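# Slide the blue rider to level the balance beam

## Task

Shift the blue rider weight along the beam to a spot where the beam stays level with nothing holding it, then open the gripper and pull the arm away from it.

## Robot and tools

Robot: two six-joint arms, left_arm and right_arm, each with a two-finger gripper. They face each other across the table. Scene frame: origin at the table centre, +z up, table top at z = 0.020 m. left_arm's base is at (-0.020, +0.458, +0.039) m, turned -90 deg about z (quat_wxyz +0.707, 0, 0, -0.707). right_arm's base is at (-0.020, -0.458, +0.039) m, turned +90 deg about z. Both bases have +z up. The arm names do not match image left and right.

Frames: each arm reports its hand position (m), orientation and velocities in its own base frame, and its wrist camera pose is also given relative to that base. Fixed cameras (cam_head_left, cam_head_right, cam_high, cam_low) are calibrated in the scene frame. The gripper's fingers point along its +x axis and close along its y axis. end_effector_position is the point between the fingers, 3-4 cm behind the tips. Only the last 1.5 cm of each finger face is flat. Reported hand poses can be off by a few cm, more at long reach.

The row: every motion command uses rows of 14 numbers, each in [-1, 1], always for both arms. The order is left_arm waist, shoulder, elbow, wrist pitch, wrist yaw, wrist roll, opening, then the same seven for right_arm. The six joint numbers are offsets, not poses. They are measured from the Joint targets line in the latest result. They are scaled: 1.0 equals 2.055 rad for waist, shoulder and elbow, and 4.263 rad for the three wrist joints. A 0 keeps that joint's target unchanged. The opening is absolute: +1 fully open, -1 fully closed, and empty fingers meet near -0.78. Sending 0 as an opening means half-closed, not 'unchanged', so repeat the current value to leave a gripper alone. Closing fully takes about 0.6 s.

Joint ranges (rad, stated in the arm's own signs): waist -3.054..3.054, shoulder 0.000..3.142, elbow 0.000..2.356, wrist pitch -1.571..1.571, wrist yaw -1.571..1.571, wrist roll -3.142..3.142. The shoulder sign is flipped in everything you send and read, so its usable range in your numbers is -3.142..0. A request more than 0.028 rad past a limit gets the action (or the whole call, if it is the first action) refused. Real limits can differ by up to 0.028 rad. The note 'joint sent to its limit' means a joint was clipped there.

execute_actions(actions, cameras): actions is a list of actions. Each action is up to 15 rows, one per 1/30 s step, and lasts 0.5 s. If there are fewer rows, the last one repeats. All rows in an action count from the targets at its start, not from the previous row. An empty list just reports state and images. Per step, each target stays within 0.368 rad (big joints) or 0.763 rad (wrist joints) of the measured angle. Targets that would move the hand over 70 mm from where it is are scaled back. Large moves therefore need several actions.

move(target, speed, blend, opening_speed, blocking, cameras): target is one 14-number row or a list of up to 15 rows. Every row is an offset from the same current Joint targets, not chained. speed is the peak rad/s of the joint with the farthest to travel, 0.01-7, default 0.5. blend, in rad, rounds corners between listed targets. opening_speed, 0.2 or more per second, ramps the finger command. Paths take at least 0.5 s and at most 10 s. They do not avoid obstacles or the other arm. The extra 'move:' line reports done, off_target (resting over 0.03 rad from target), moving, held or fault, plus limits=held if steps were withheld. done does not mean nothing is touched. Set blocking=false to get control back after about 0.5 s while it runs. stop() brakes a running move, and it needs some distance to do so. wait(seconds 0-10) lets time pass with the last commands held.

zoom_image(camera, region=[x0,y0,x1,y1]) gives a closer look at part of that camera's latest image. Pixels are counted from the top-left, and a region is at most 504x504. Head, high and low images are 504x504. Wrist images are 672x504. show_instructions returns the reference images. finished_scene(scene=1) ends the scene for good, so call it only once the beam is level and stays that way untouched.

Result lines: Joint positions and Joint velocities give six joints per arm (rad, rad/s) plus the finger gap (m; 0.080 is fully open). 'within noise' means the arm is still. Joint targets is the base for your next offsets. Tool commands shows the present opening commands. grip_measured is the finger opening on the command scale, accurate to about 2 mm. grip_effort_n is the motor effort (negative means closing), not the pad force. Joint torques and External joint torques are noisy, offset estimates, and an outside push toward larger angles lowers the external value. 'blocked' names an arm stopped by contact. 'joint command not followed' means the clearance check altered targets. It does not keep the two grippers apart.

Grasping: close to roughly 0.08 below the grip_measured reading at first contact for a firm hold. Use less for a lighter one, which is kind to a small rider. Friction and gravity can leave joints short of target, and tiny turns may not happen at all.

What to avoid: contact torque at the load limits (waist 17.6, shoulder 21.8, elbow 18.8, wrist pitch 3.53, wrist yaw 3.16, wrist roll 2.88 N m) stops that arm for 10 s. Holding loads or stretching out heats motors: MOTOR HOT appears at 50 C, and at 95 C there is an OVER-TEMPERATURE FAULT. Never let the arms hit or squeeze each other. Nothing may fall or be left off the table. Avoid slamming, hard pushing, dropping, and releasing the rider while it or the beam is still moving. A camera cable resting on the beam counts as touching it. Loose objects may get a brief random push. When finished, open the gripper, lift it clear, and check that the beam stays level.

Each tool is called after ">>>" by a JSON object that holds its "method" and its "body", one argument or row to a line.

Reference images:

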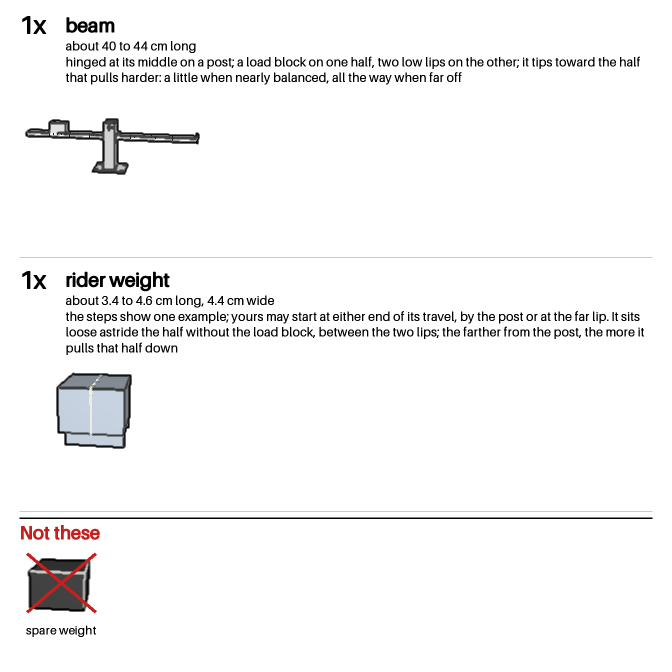

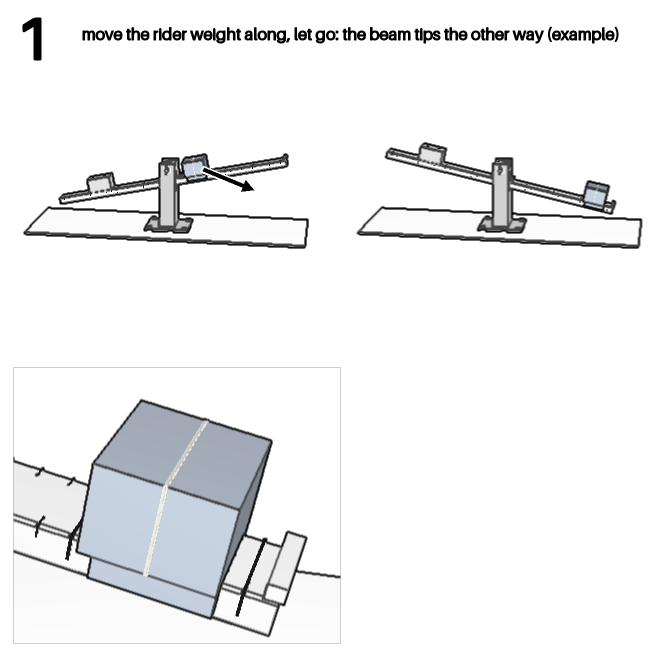

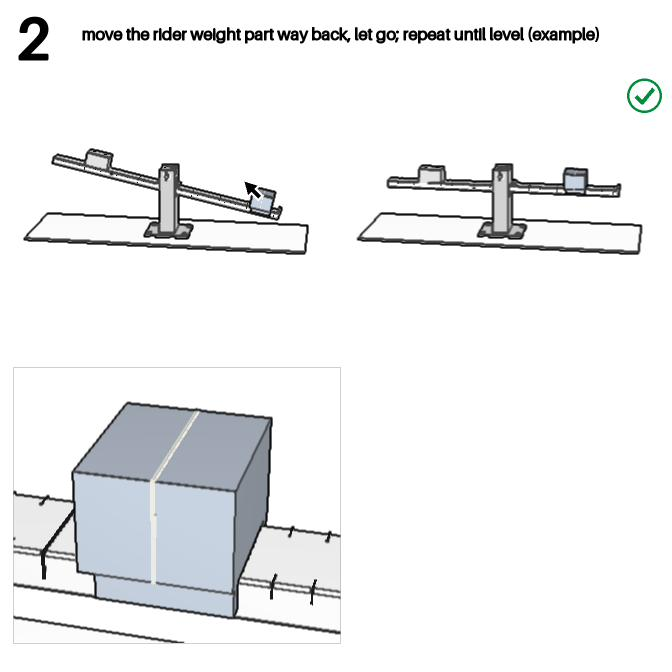

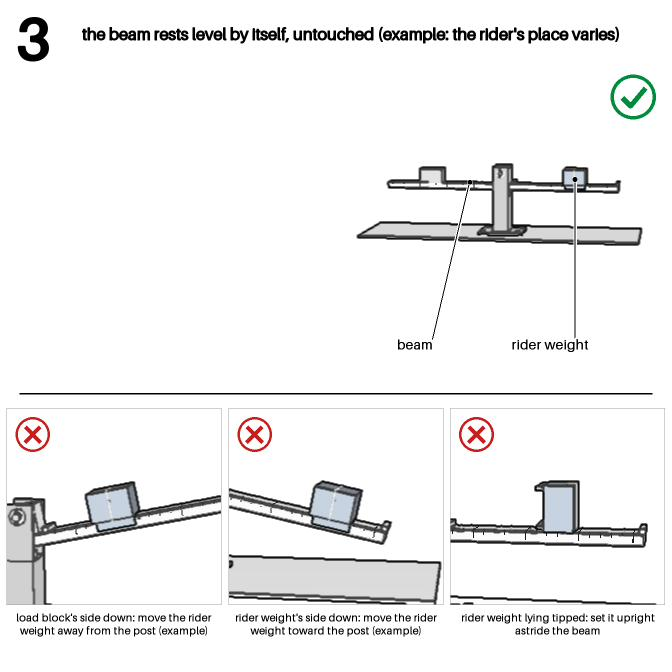

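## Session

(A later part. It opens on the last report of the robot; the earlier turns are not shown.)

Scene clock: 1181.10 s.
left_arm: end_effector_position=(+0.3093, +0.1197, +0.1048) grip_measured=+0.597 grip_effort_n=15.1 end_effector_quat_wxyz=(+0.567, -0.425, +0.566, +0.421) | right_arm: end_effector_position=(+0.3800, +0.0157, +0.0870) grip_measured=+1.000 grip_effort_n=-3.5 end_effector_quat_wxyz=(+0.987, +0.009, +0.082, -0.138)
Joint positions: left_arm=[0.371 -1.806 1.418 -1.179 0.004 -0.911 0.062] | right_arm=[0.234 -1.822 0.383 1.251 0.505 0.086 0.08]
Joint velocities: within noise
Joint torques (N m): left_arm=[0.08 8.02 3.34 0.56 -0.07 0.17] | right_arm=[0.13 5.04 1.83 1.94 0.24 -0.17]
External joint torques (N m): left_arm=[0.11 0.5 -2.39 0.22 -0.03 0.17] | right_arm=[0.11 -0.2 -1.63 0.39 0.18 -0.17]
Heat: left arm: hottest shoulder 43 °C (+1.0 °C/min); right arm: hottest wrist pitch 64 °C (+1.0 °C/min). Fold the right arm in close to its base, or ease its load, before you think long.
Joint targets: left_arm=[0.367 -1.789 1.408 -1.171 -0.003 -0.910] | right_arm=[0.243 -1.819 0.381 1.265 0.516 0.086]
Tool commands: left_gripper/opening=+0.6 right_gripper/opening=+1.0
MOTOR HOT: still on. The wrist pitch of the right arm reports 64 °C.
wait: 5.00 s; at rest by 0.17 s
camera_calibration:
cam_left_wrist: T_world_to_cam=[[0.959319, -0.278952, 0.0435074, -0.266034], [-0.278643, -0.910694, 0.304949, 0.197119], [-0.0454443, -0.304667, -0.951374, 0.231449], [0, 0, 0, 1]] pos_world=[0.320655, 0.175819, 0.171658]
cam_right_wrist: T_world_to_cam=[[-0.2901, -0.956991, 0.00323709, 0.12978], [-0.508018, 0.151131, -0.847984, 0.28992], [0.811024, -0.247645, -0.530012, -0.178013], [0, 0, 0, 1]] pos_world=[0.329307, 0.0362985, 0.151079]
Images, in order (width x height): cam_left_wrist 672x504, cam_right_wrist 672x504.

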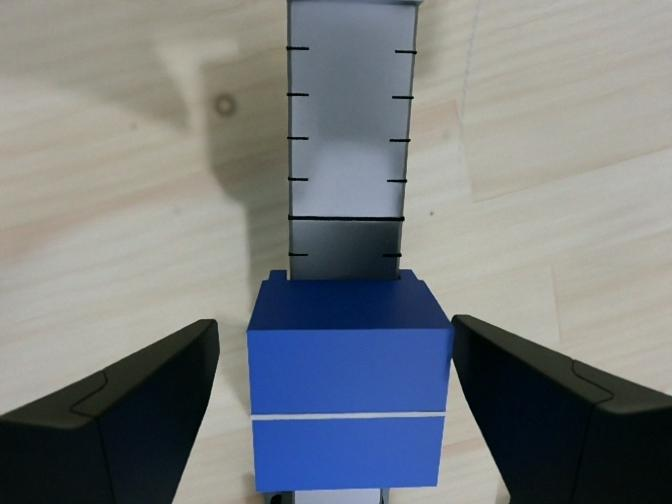

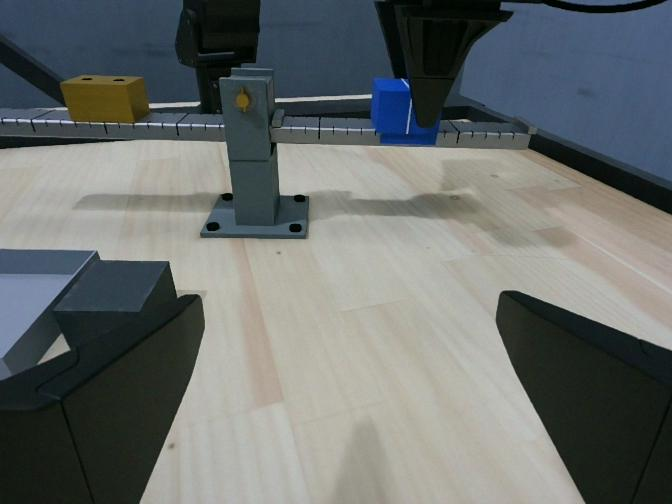

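>>> {"method": "move", "body": {
  "target": [
    [0, 0, 0, 0, 0, 0, 1.0, 0, 0, 0, 0, 0, 0, 1.0],
    [0, 0, 0.17518, -0.07858, 0, 0, 1.0, 0, 0, 0, 0, 0, 0, 1.0]
  ],
  "speed": 0.3,
  "opening_speed": 1.5,
  "cameras": ["cam_left_wrist", "cam_right_wrist", "cam_low"]
}}

>>> {"method": "zoom_image", "body": {
  "camera": "cam_right_wrist",
  "region": [0, 60, 280, 170]
}}

>>> {"method": "zoom_image", "body": {
  "camera": "cam_right_wrist",
  "region": [280, 60, 560, 170]
}}

Scene clock: 1245.10 s.
left_arm: end_effector_position=(+0.3073, +0.1189, +0.1862) grip_measured=+0.997 grip_effort_n=15.6 end_effector_quat_wxyz=(+0.566, -0.424, +0.567, +0.421) | right_arm: end_effector_position=(+0.3800, +0.0157, +0.0870) grip_measured=+1.000 grip_effort_n=-4.0 end_effector_quat_wxyz=(+0.987, +0.009, +0.082, -0.138)
Joint positions: left_arm=[0.371 -1.804 1.74 -1.506 0.004 -0.911 0.08] | right_arm=[0.234 -1.822 0.383 1.251 0.505 0.086 0.08]
Joint velocities: within noise
Joint torques (N m): left_arm=[0.08 7.77 7.35 0.06 -0.07 0.17] | right_arm=[0.22 4.96 1.79 1.96 0.26 -0.18]
External joint torques (N m): left_arm=[0.1 0.35 1.69 -0.28 -0.03 0.17] | right_arm=[0.19 -0.25 -1.7 0.41 0.21 -0.19]
Heat: left arm: hottest shoulder 44 °C (+1.0 °C/min); right arm: hottest wrist pitch 65 °C (+1.0 °C/min). Fold the right arm in close to its base, or ease its load, before you think long.
Joint targets: left_arm=[0.367 -1.789 1.768 -1.506 -0.003 -0.910] | right_arm=[0.243 -1.819 0.381 1.265 0.516 0.086]
MOTOR HOT: still on. The wrist pitch of the right arm reports 65 °C.
move: done
camera_calibration:
cam_left_wrist: T_world_to_cam=[[0.959444, -0.278886, 0.0411011, -0.267483], [-0.277757, -0.910343, 0.3068, 0.170377], [-0.0481461, -0.305773, -0.950886, 0.309429], [0, 0, 0, 1]] pos_world=[0.318856, 0.175119, 0.252955]
cam_right_wrist: T_world_to_cam=[[-0.2901, -0.956991, 0.00323709, 0.12978], [-0.508018, 0.151131, -0.847984, 0.28992], [0.811024, -0.247645, -0.530012, -0.178013], [0, 0, 0, 1]] pos_world=[0.329307, 0.0362985, 0.151079]
Images, in order (width x height): cam_low 504x504, cam_left_wrist 672x504, cam_right_wrist 672x504.

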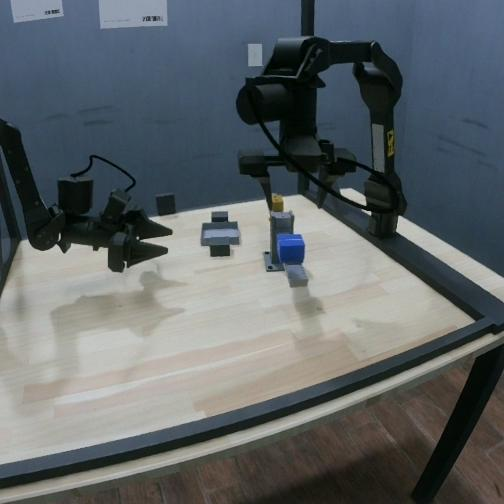

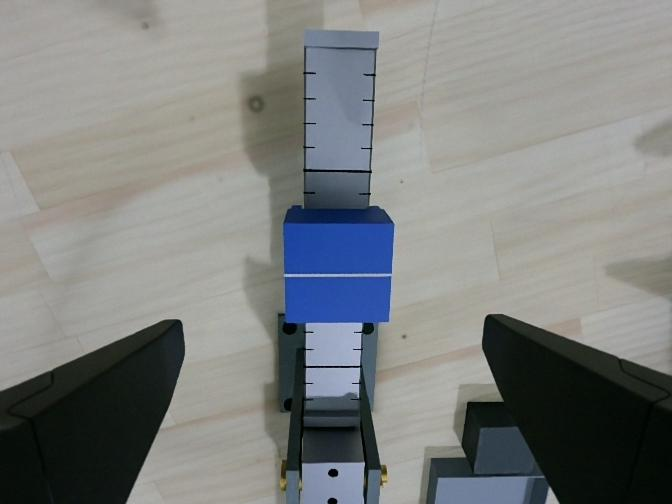

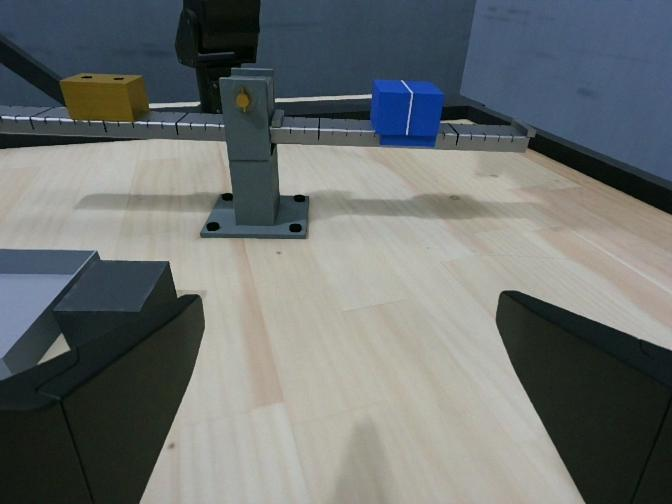

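Scaled by 1.800.

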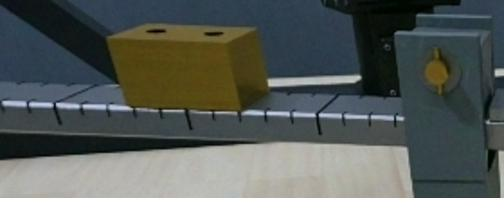

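Scaled by 1.800.

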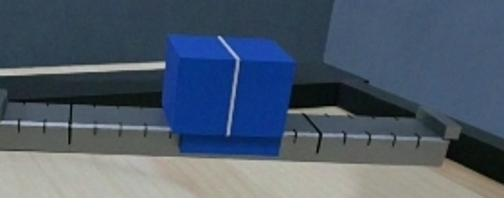

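>>> {"method": "wait", "body": {
  "seconds": 0.1,
  "cameras": ["cam_right_wrist", "cam_left_wrist"]
}}

Scene clock: 1262.37 s.
left_arm: end_effector_position=(+0.3073, +0.1189, +0.1862) grip_measured=+0.997 grip_effort_n=15.6 end_effector_quat_wxyz=(+0.566, -0.424, +0.567, +0.421) | right_arm: end_effector_position=(+0.3800, +0.0157, +0.0870) grip_measured=+1.000 grip_effort_n=-3.5 end_effector_quat_wxyz=(+0.987, +0.009, +0.082, -0.138)
Joint positions: left_arm=[0.371 -1.804 1.74 -1.506 0.004 -0.911 0.08] | right_arm=[0.234 -1.822 0.383 1.251 0.505 0.086 0.08]
Joint velocities: within noise
Joint torques (N m): left_arm=[0.06 7.7 7.37 0.06 -0.07 0.17] | right_arm=[0.23 5.15 1.78 1.92 0.23 -0.18]
External joint torques (N m): left_arm=[0.13 0.29 1.76 -0.25 -0.03 0.17] | right_arm=[0.22 -0.08 -1.69 0.37 0.18 -0.18]
Heat: left arm: hottest shoulder 41 °C (-2.0 °C/min); right arm: hottest wrist pitch 65 °C (+1.0 °C/min). Fold the right arm in close to its base, or ease its load, before you think long.
Joint targets: left_arm=[0.367 -1.789 1.768 -1.506 -0.003 -0.910] | right_arm=[0.243 -1.819 0.381 1.265 0.516 0.086]
Tool commands: left_gripper/opening=+1.0 right_gripper/opening=+1.0
MOTOR HOT: still on. The wrist pitch of the right arm reports 65 °C.
wait: 0.10 s; at rest from the start
camera_calibration:
cam_left_wrist: T_world_to_cam=[[0.959444, -0.278886, 0.0411011, -0.267483], [-0.277757, -0.910343, 0.3068, 0.170377], [-0.0481461, -0.305773, -0.950886, 0.309429], [0, 0, 0, 1]] pos_world=[0.318856, 0.175119, 0.252955]
cam_right_wrist: T_world_to_cam=[[-0.2901, -0.956991, 0.00323709, 0.12978], [-0.508018, 0.151131, -0.847984, 0.28992], [0.811024, -0.247645, -0.530012, -0.178013], [0, 0, 0, 1]] pos_world=[0.329307, 0.0362985, 0.151079]
Images, in order (width x height): cam_left_wrist 672x504, cam_right_wrist 672x504.

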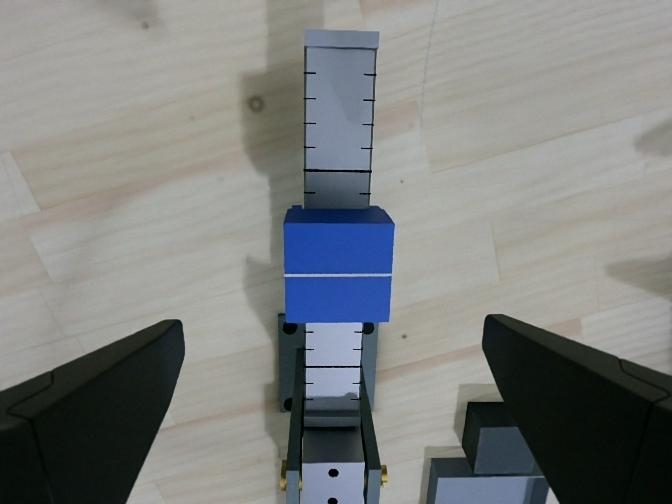

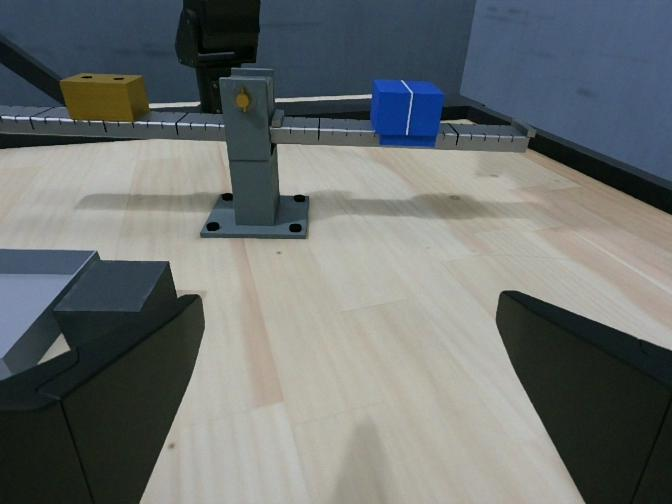

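>>> {"method": "zoom_image", "body": {
  "camera": "cam_right_wrist",
  "region": [0, 60, 280, 170]
}}

>>> {"method": "zoom_image", "body": {
  "camera": "cam_right_wrist",
  "region": [280, 60, 560, 170]
}}

Scaled by 1.800.

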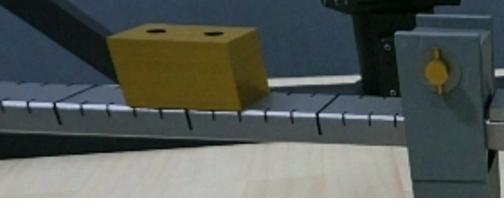

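Scaled by 1.800.

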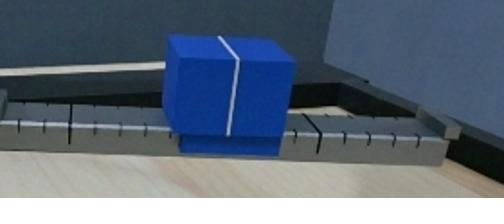

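>>> {"method": "zoom_image", "body": {
  "camera": "cam_right_wrist",
  "region": [190, 60, 330, 165]
}}

>>> {"method": "zoom_image", "body": {
  "camera": "cam_right_wrist",
  "region": [190, 150, 330, 255]
}}

Scaled by 3.600.

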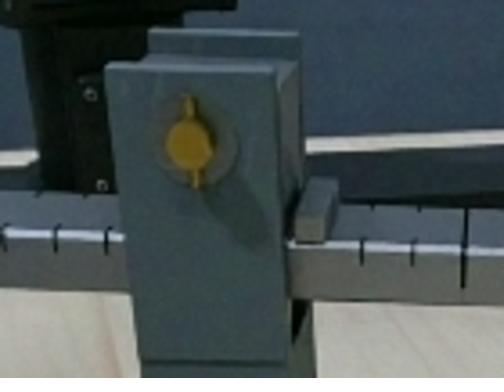

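Scaled by 3.600.

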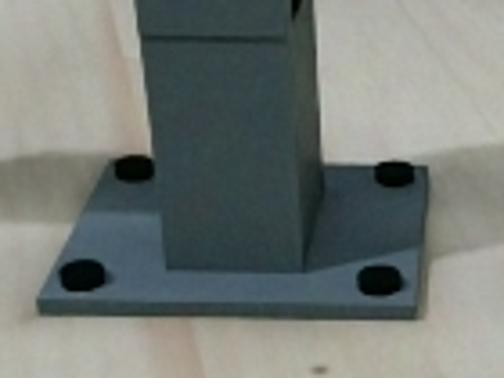

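>>> {"method": "zoom_image", "body": {
  "camera": "cam_right_wrist",
  "region": [195, 185, 255, 245]
}}

>>> {"method": "zoom_image", "body": {
  "camera": "cam_right_wrist",
  "region": [260, 185, 320, 245]
}}

>>> {"method": "zoom_image", "body": {
  "camera": "cam_right_wrist",
  "region": [215, 60, 285, 130]
}}

Scaled by 8.400.

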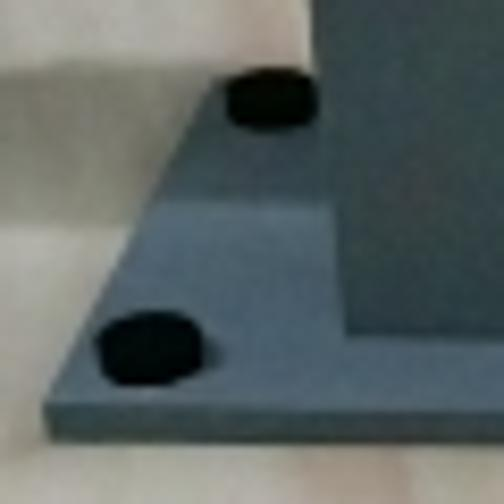

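Scaled by 8.400.

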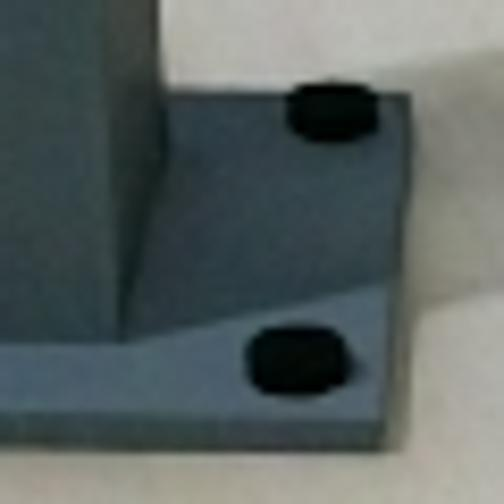

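Scaled by 7.200.

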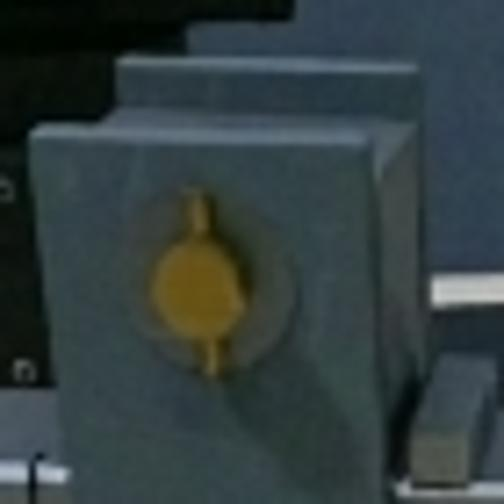

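>>> {"method": "zoom_image", "body": {
  "camera": "cam_right_wrist",
  "region": [10, 95, 80, 145]
}}

>>> {"method": "zoom_image", "body": {
  "camera": "cam_right_wrist",
  "region": [425, 105, 495, 155]
}}

Scaled by 7.200.

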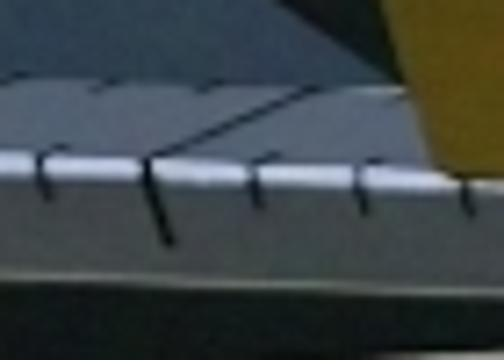

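Scaled by 7.200.

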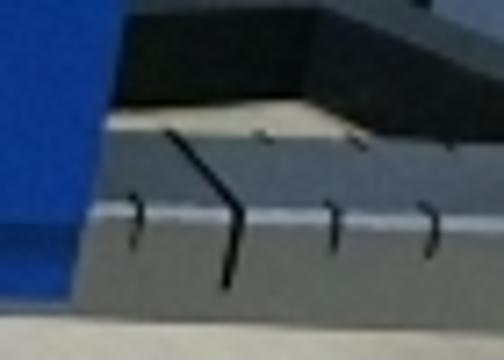

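>>> {"method": "zoom_image", "body": {
  "camera": "cam_right_wrist",
  "region": [430, 0, 540, 110]
}}

>>> {"method": "zoom_image", "body": {
  "camera": "cam_right_wrist",
  "region": [195, 225, 235, 245]
}}

>>> {"method": "zoom_image", "body": {
  "camera": "cam_right_wrist",
  "region": [275, 225, 315, 245]
}}

Scaled by 4.582.

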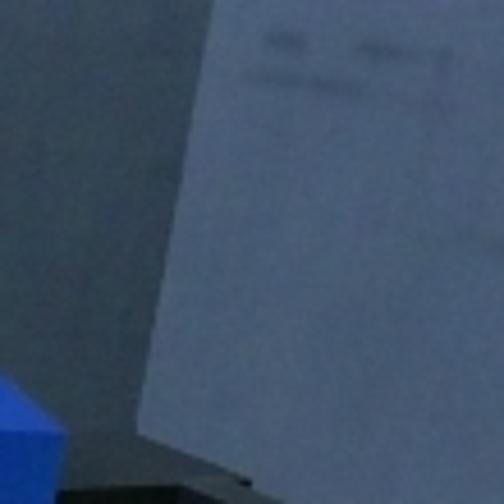

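Scaled by 12.600.

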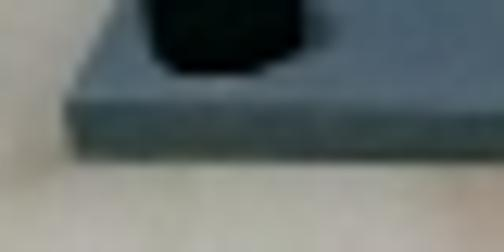

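Scaled by 12.600.

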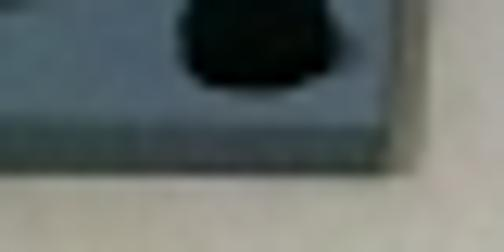

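>>> {"method": "zoom_image", "body": {
  "camera": "cam_right_wrist",
  "region": [205, 65, 245, 105]
}}

>>> {"method": "zoom_image", "body": {
  "camera": "cam_right_wrist",
  "region": [215, 140, 255, 180]
}}

>>> {"method": "zoom_image", "body": {
  "camera": "cam_right_wrist",
  "region": [220, 195, 260, 235]
}}

>>> {"method": "zoom_image", "body": {
  "camera": "cam_right_wrist",
  "region": [250, 65, 290, 105]
}}

>>> {"method": "zoom_image", "body": {
  "camera": "cam_right_wrist",
  "region": [250, 140, 290, 180]
}}

>>> {"method": "zoom_image", "body": {
  "camera": "cam_right_wrist",
  "region": [255, 195, 295, 235]
}}

Scaled by 12.600.

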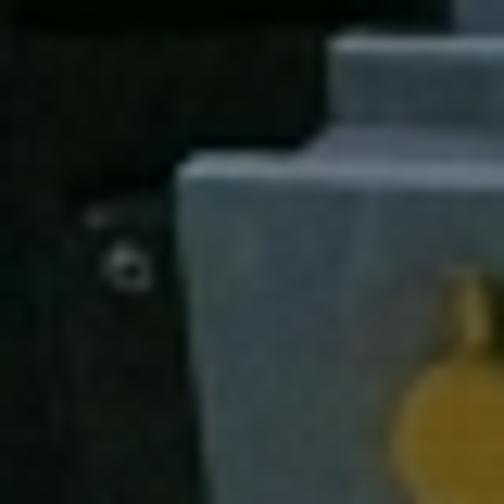

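Scaled by 12.600.

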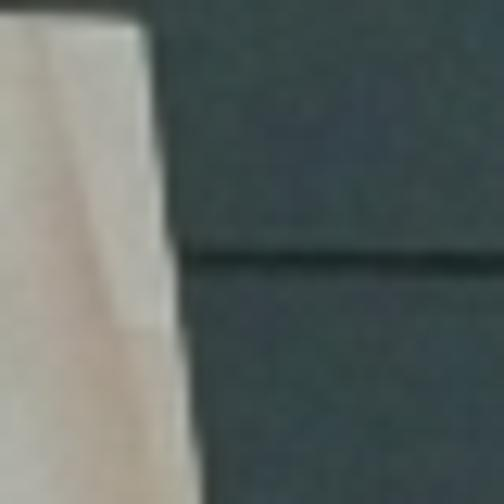

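Scaled by 12.600.

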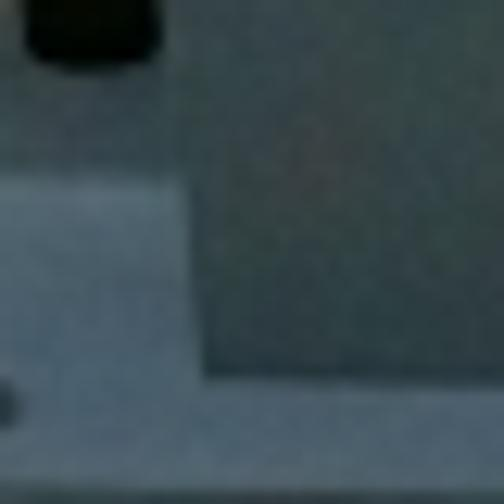

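Scaled by 12.600.

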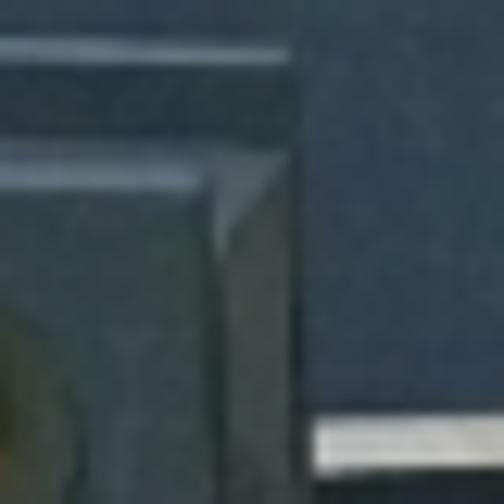

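Scaled by 12.600.

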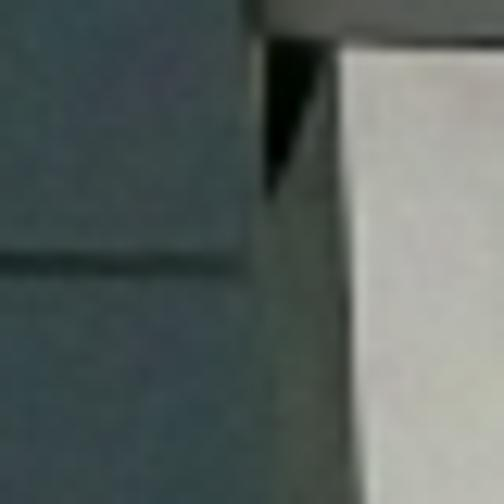

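Scaled by 12.600.

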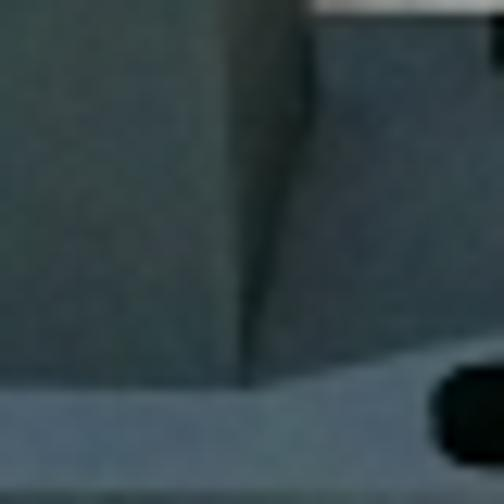

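>>> {"method": "zoom_image", "body": {
  "camera": "cam_right_wrist",
  "region": [455, 0, 495, 40]
}}

>>> {"method": "zoom_image", "body": {
  "camera": "cam_right_wrist",
  "region": [440, 65, 480, 105]
}}

>>> {"method": "zoom_image", "body": {
  "camera": "cam_right_wrist",
  "region": [210, 180, 250, 220]
}}

>>> {"method": "zoom_image", "body": {
  "camera": "cam_right_wrist",
  "region": [275, 180, 315, 220]
}}

Scaled by 12.600.

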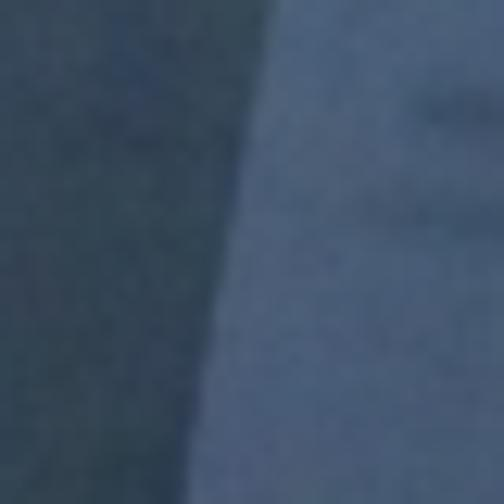

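Scaled by 12.600.

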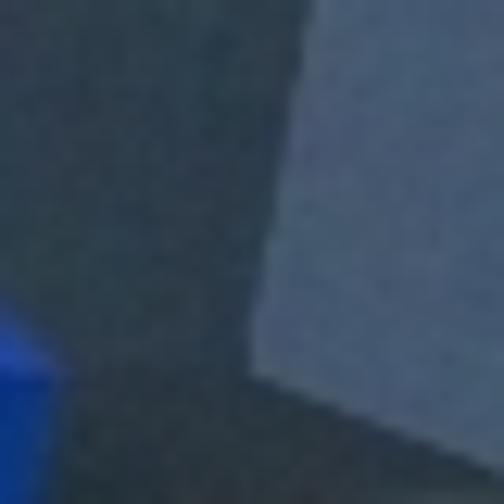

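Scaled by 12.600.

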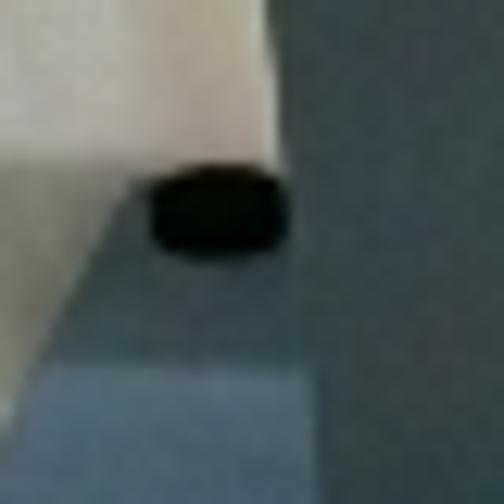

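Scaled by 12.600.

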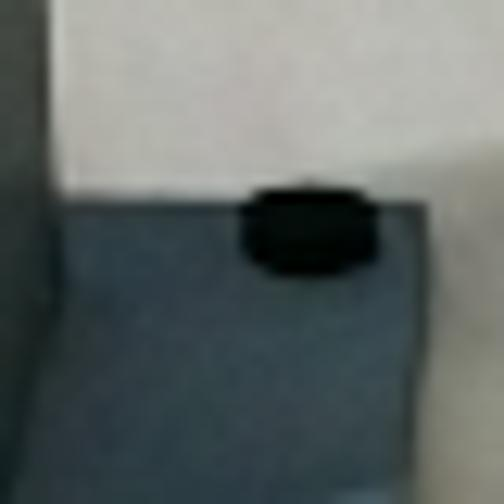

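>>> {"method": "move", "body": {
  "target": [0, 0.1406, 0, -0.0127, 0, 0, 1.0, 0, 0, 0, 0, 0, 0, 1.0],
  "speed": 0.4
}}

Scene clock: 1705.23 s.
left_arm: end_effector_position=(+0.2626, +0.1016, +0.2703) grip_measured=+0.997 grip_effort_n=15.1 end_effector_quat_wxyz=(+0.643, -0.447, +0.478, +0.398) | right_arm: end_effector_position=(+0.3800, +0.0157, +0.0870) grip_measured=+1.000 grip_effort_n=-3.5 end_effector_quat_wxyz=(+0.987, +0.009, +0.082, -0.138)
Joint positions: left_arm=[0.371 -1.511 1.744 -1.56 0.004 -0.921 0.08] | right_arm=[0.234 -1.822 0.383 1.251 0.505 0.086 0.08]
Joint velocities: within noise
Joint torques (N m): left_arm=[0.06 5.28 6.75 0.37 -0.07 0.18] | right_arm=[0.35 5.15 1.9 1.97 0.25 -0.18]
External joint torques (N m): left_arm=[0.06 0.22 1.24 -0.36 -0.03 0.17] | right_arm=[0.32 -0.08 -1.56 0.42 0.2 -0.18]
Heat: left arm: hottest elbow 40 °C (+0.0 °C/min); right arm: hottest wrist pitch 68 °C (+0.0 °C/min). Fold the right arm in close to its base, or ease its load, before you think long.
Joint targets: left_arm=[0.367 -1.500 1.768 -1.560 -0.003 -0.910] | right_arm=[0.243 -1.819 0.381 1.265 0.516 0.086]
MOTOR HOT: still on. The wrist pitch of the right arm reports 68 °C.
move: done
camera_calibration:
cam_left_wrist: T_world_to_cam=[[0.931096, -0.280769, 0.232871, -0.277115], [-0.320994, -0.933901, 0.157452, 0.170468], [0.173271, -0.221353, -0.959677, 0.317526], [0, 0, 0, 1]] pos_world=[0.257722, 0.15168, 0.342414]
cam_right_wrist: T_world_to_cam=[[-0.2901, -0.956991, 0.00323709, 0.12978], [-0.508018, 0.151131, -0.847984, 0.28992], [0.811024, -0.247645, -0.530012, -0.178013], [0, 0, 0, 1]] pos_world=[0.329307, 0.0362985, 0.151079]

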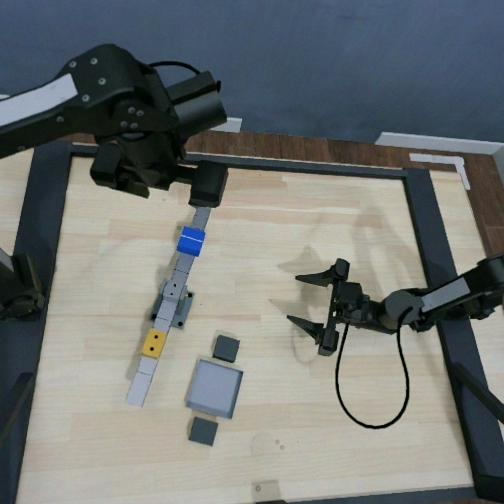

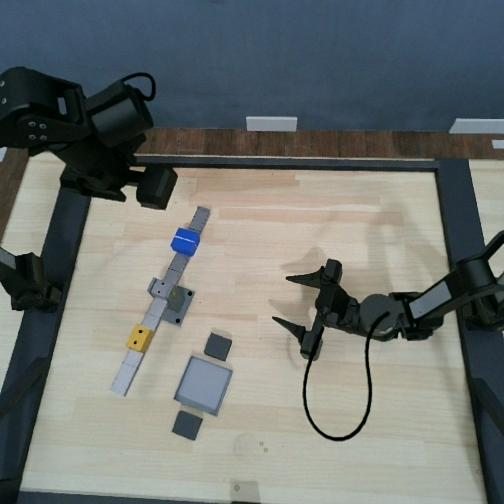

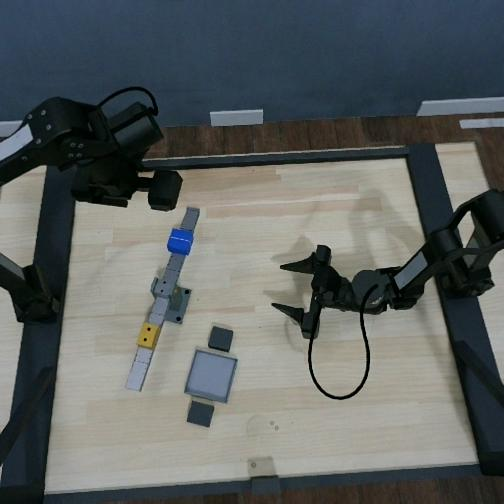

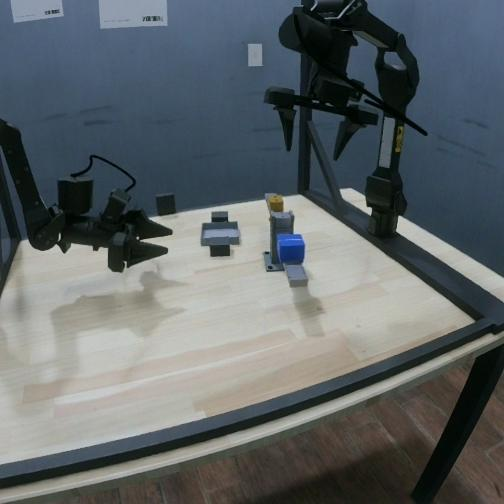

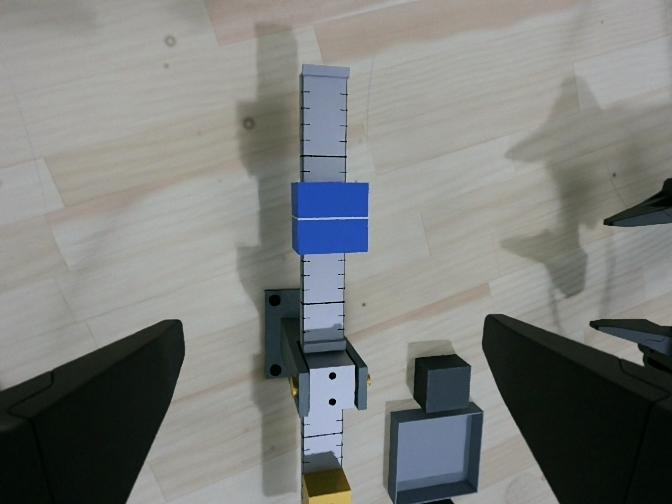

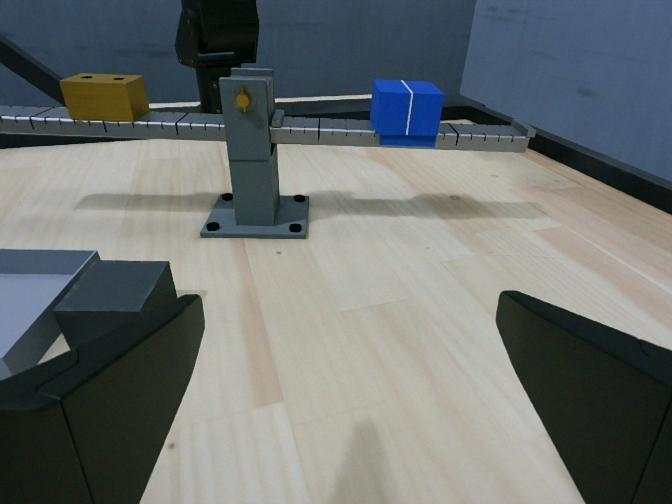

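>>> {"method": "finished_scene", "body": {

}}

The scene is finished: the task was done.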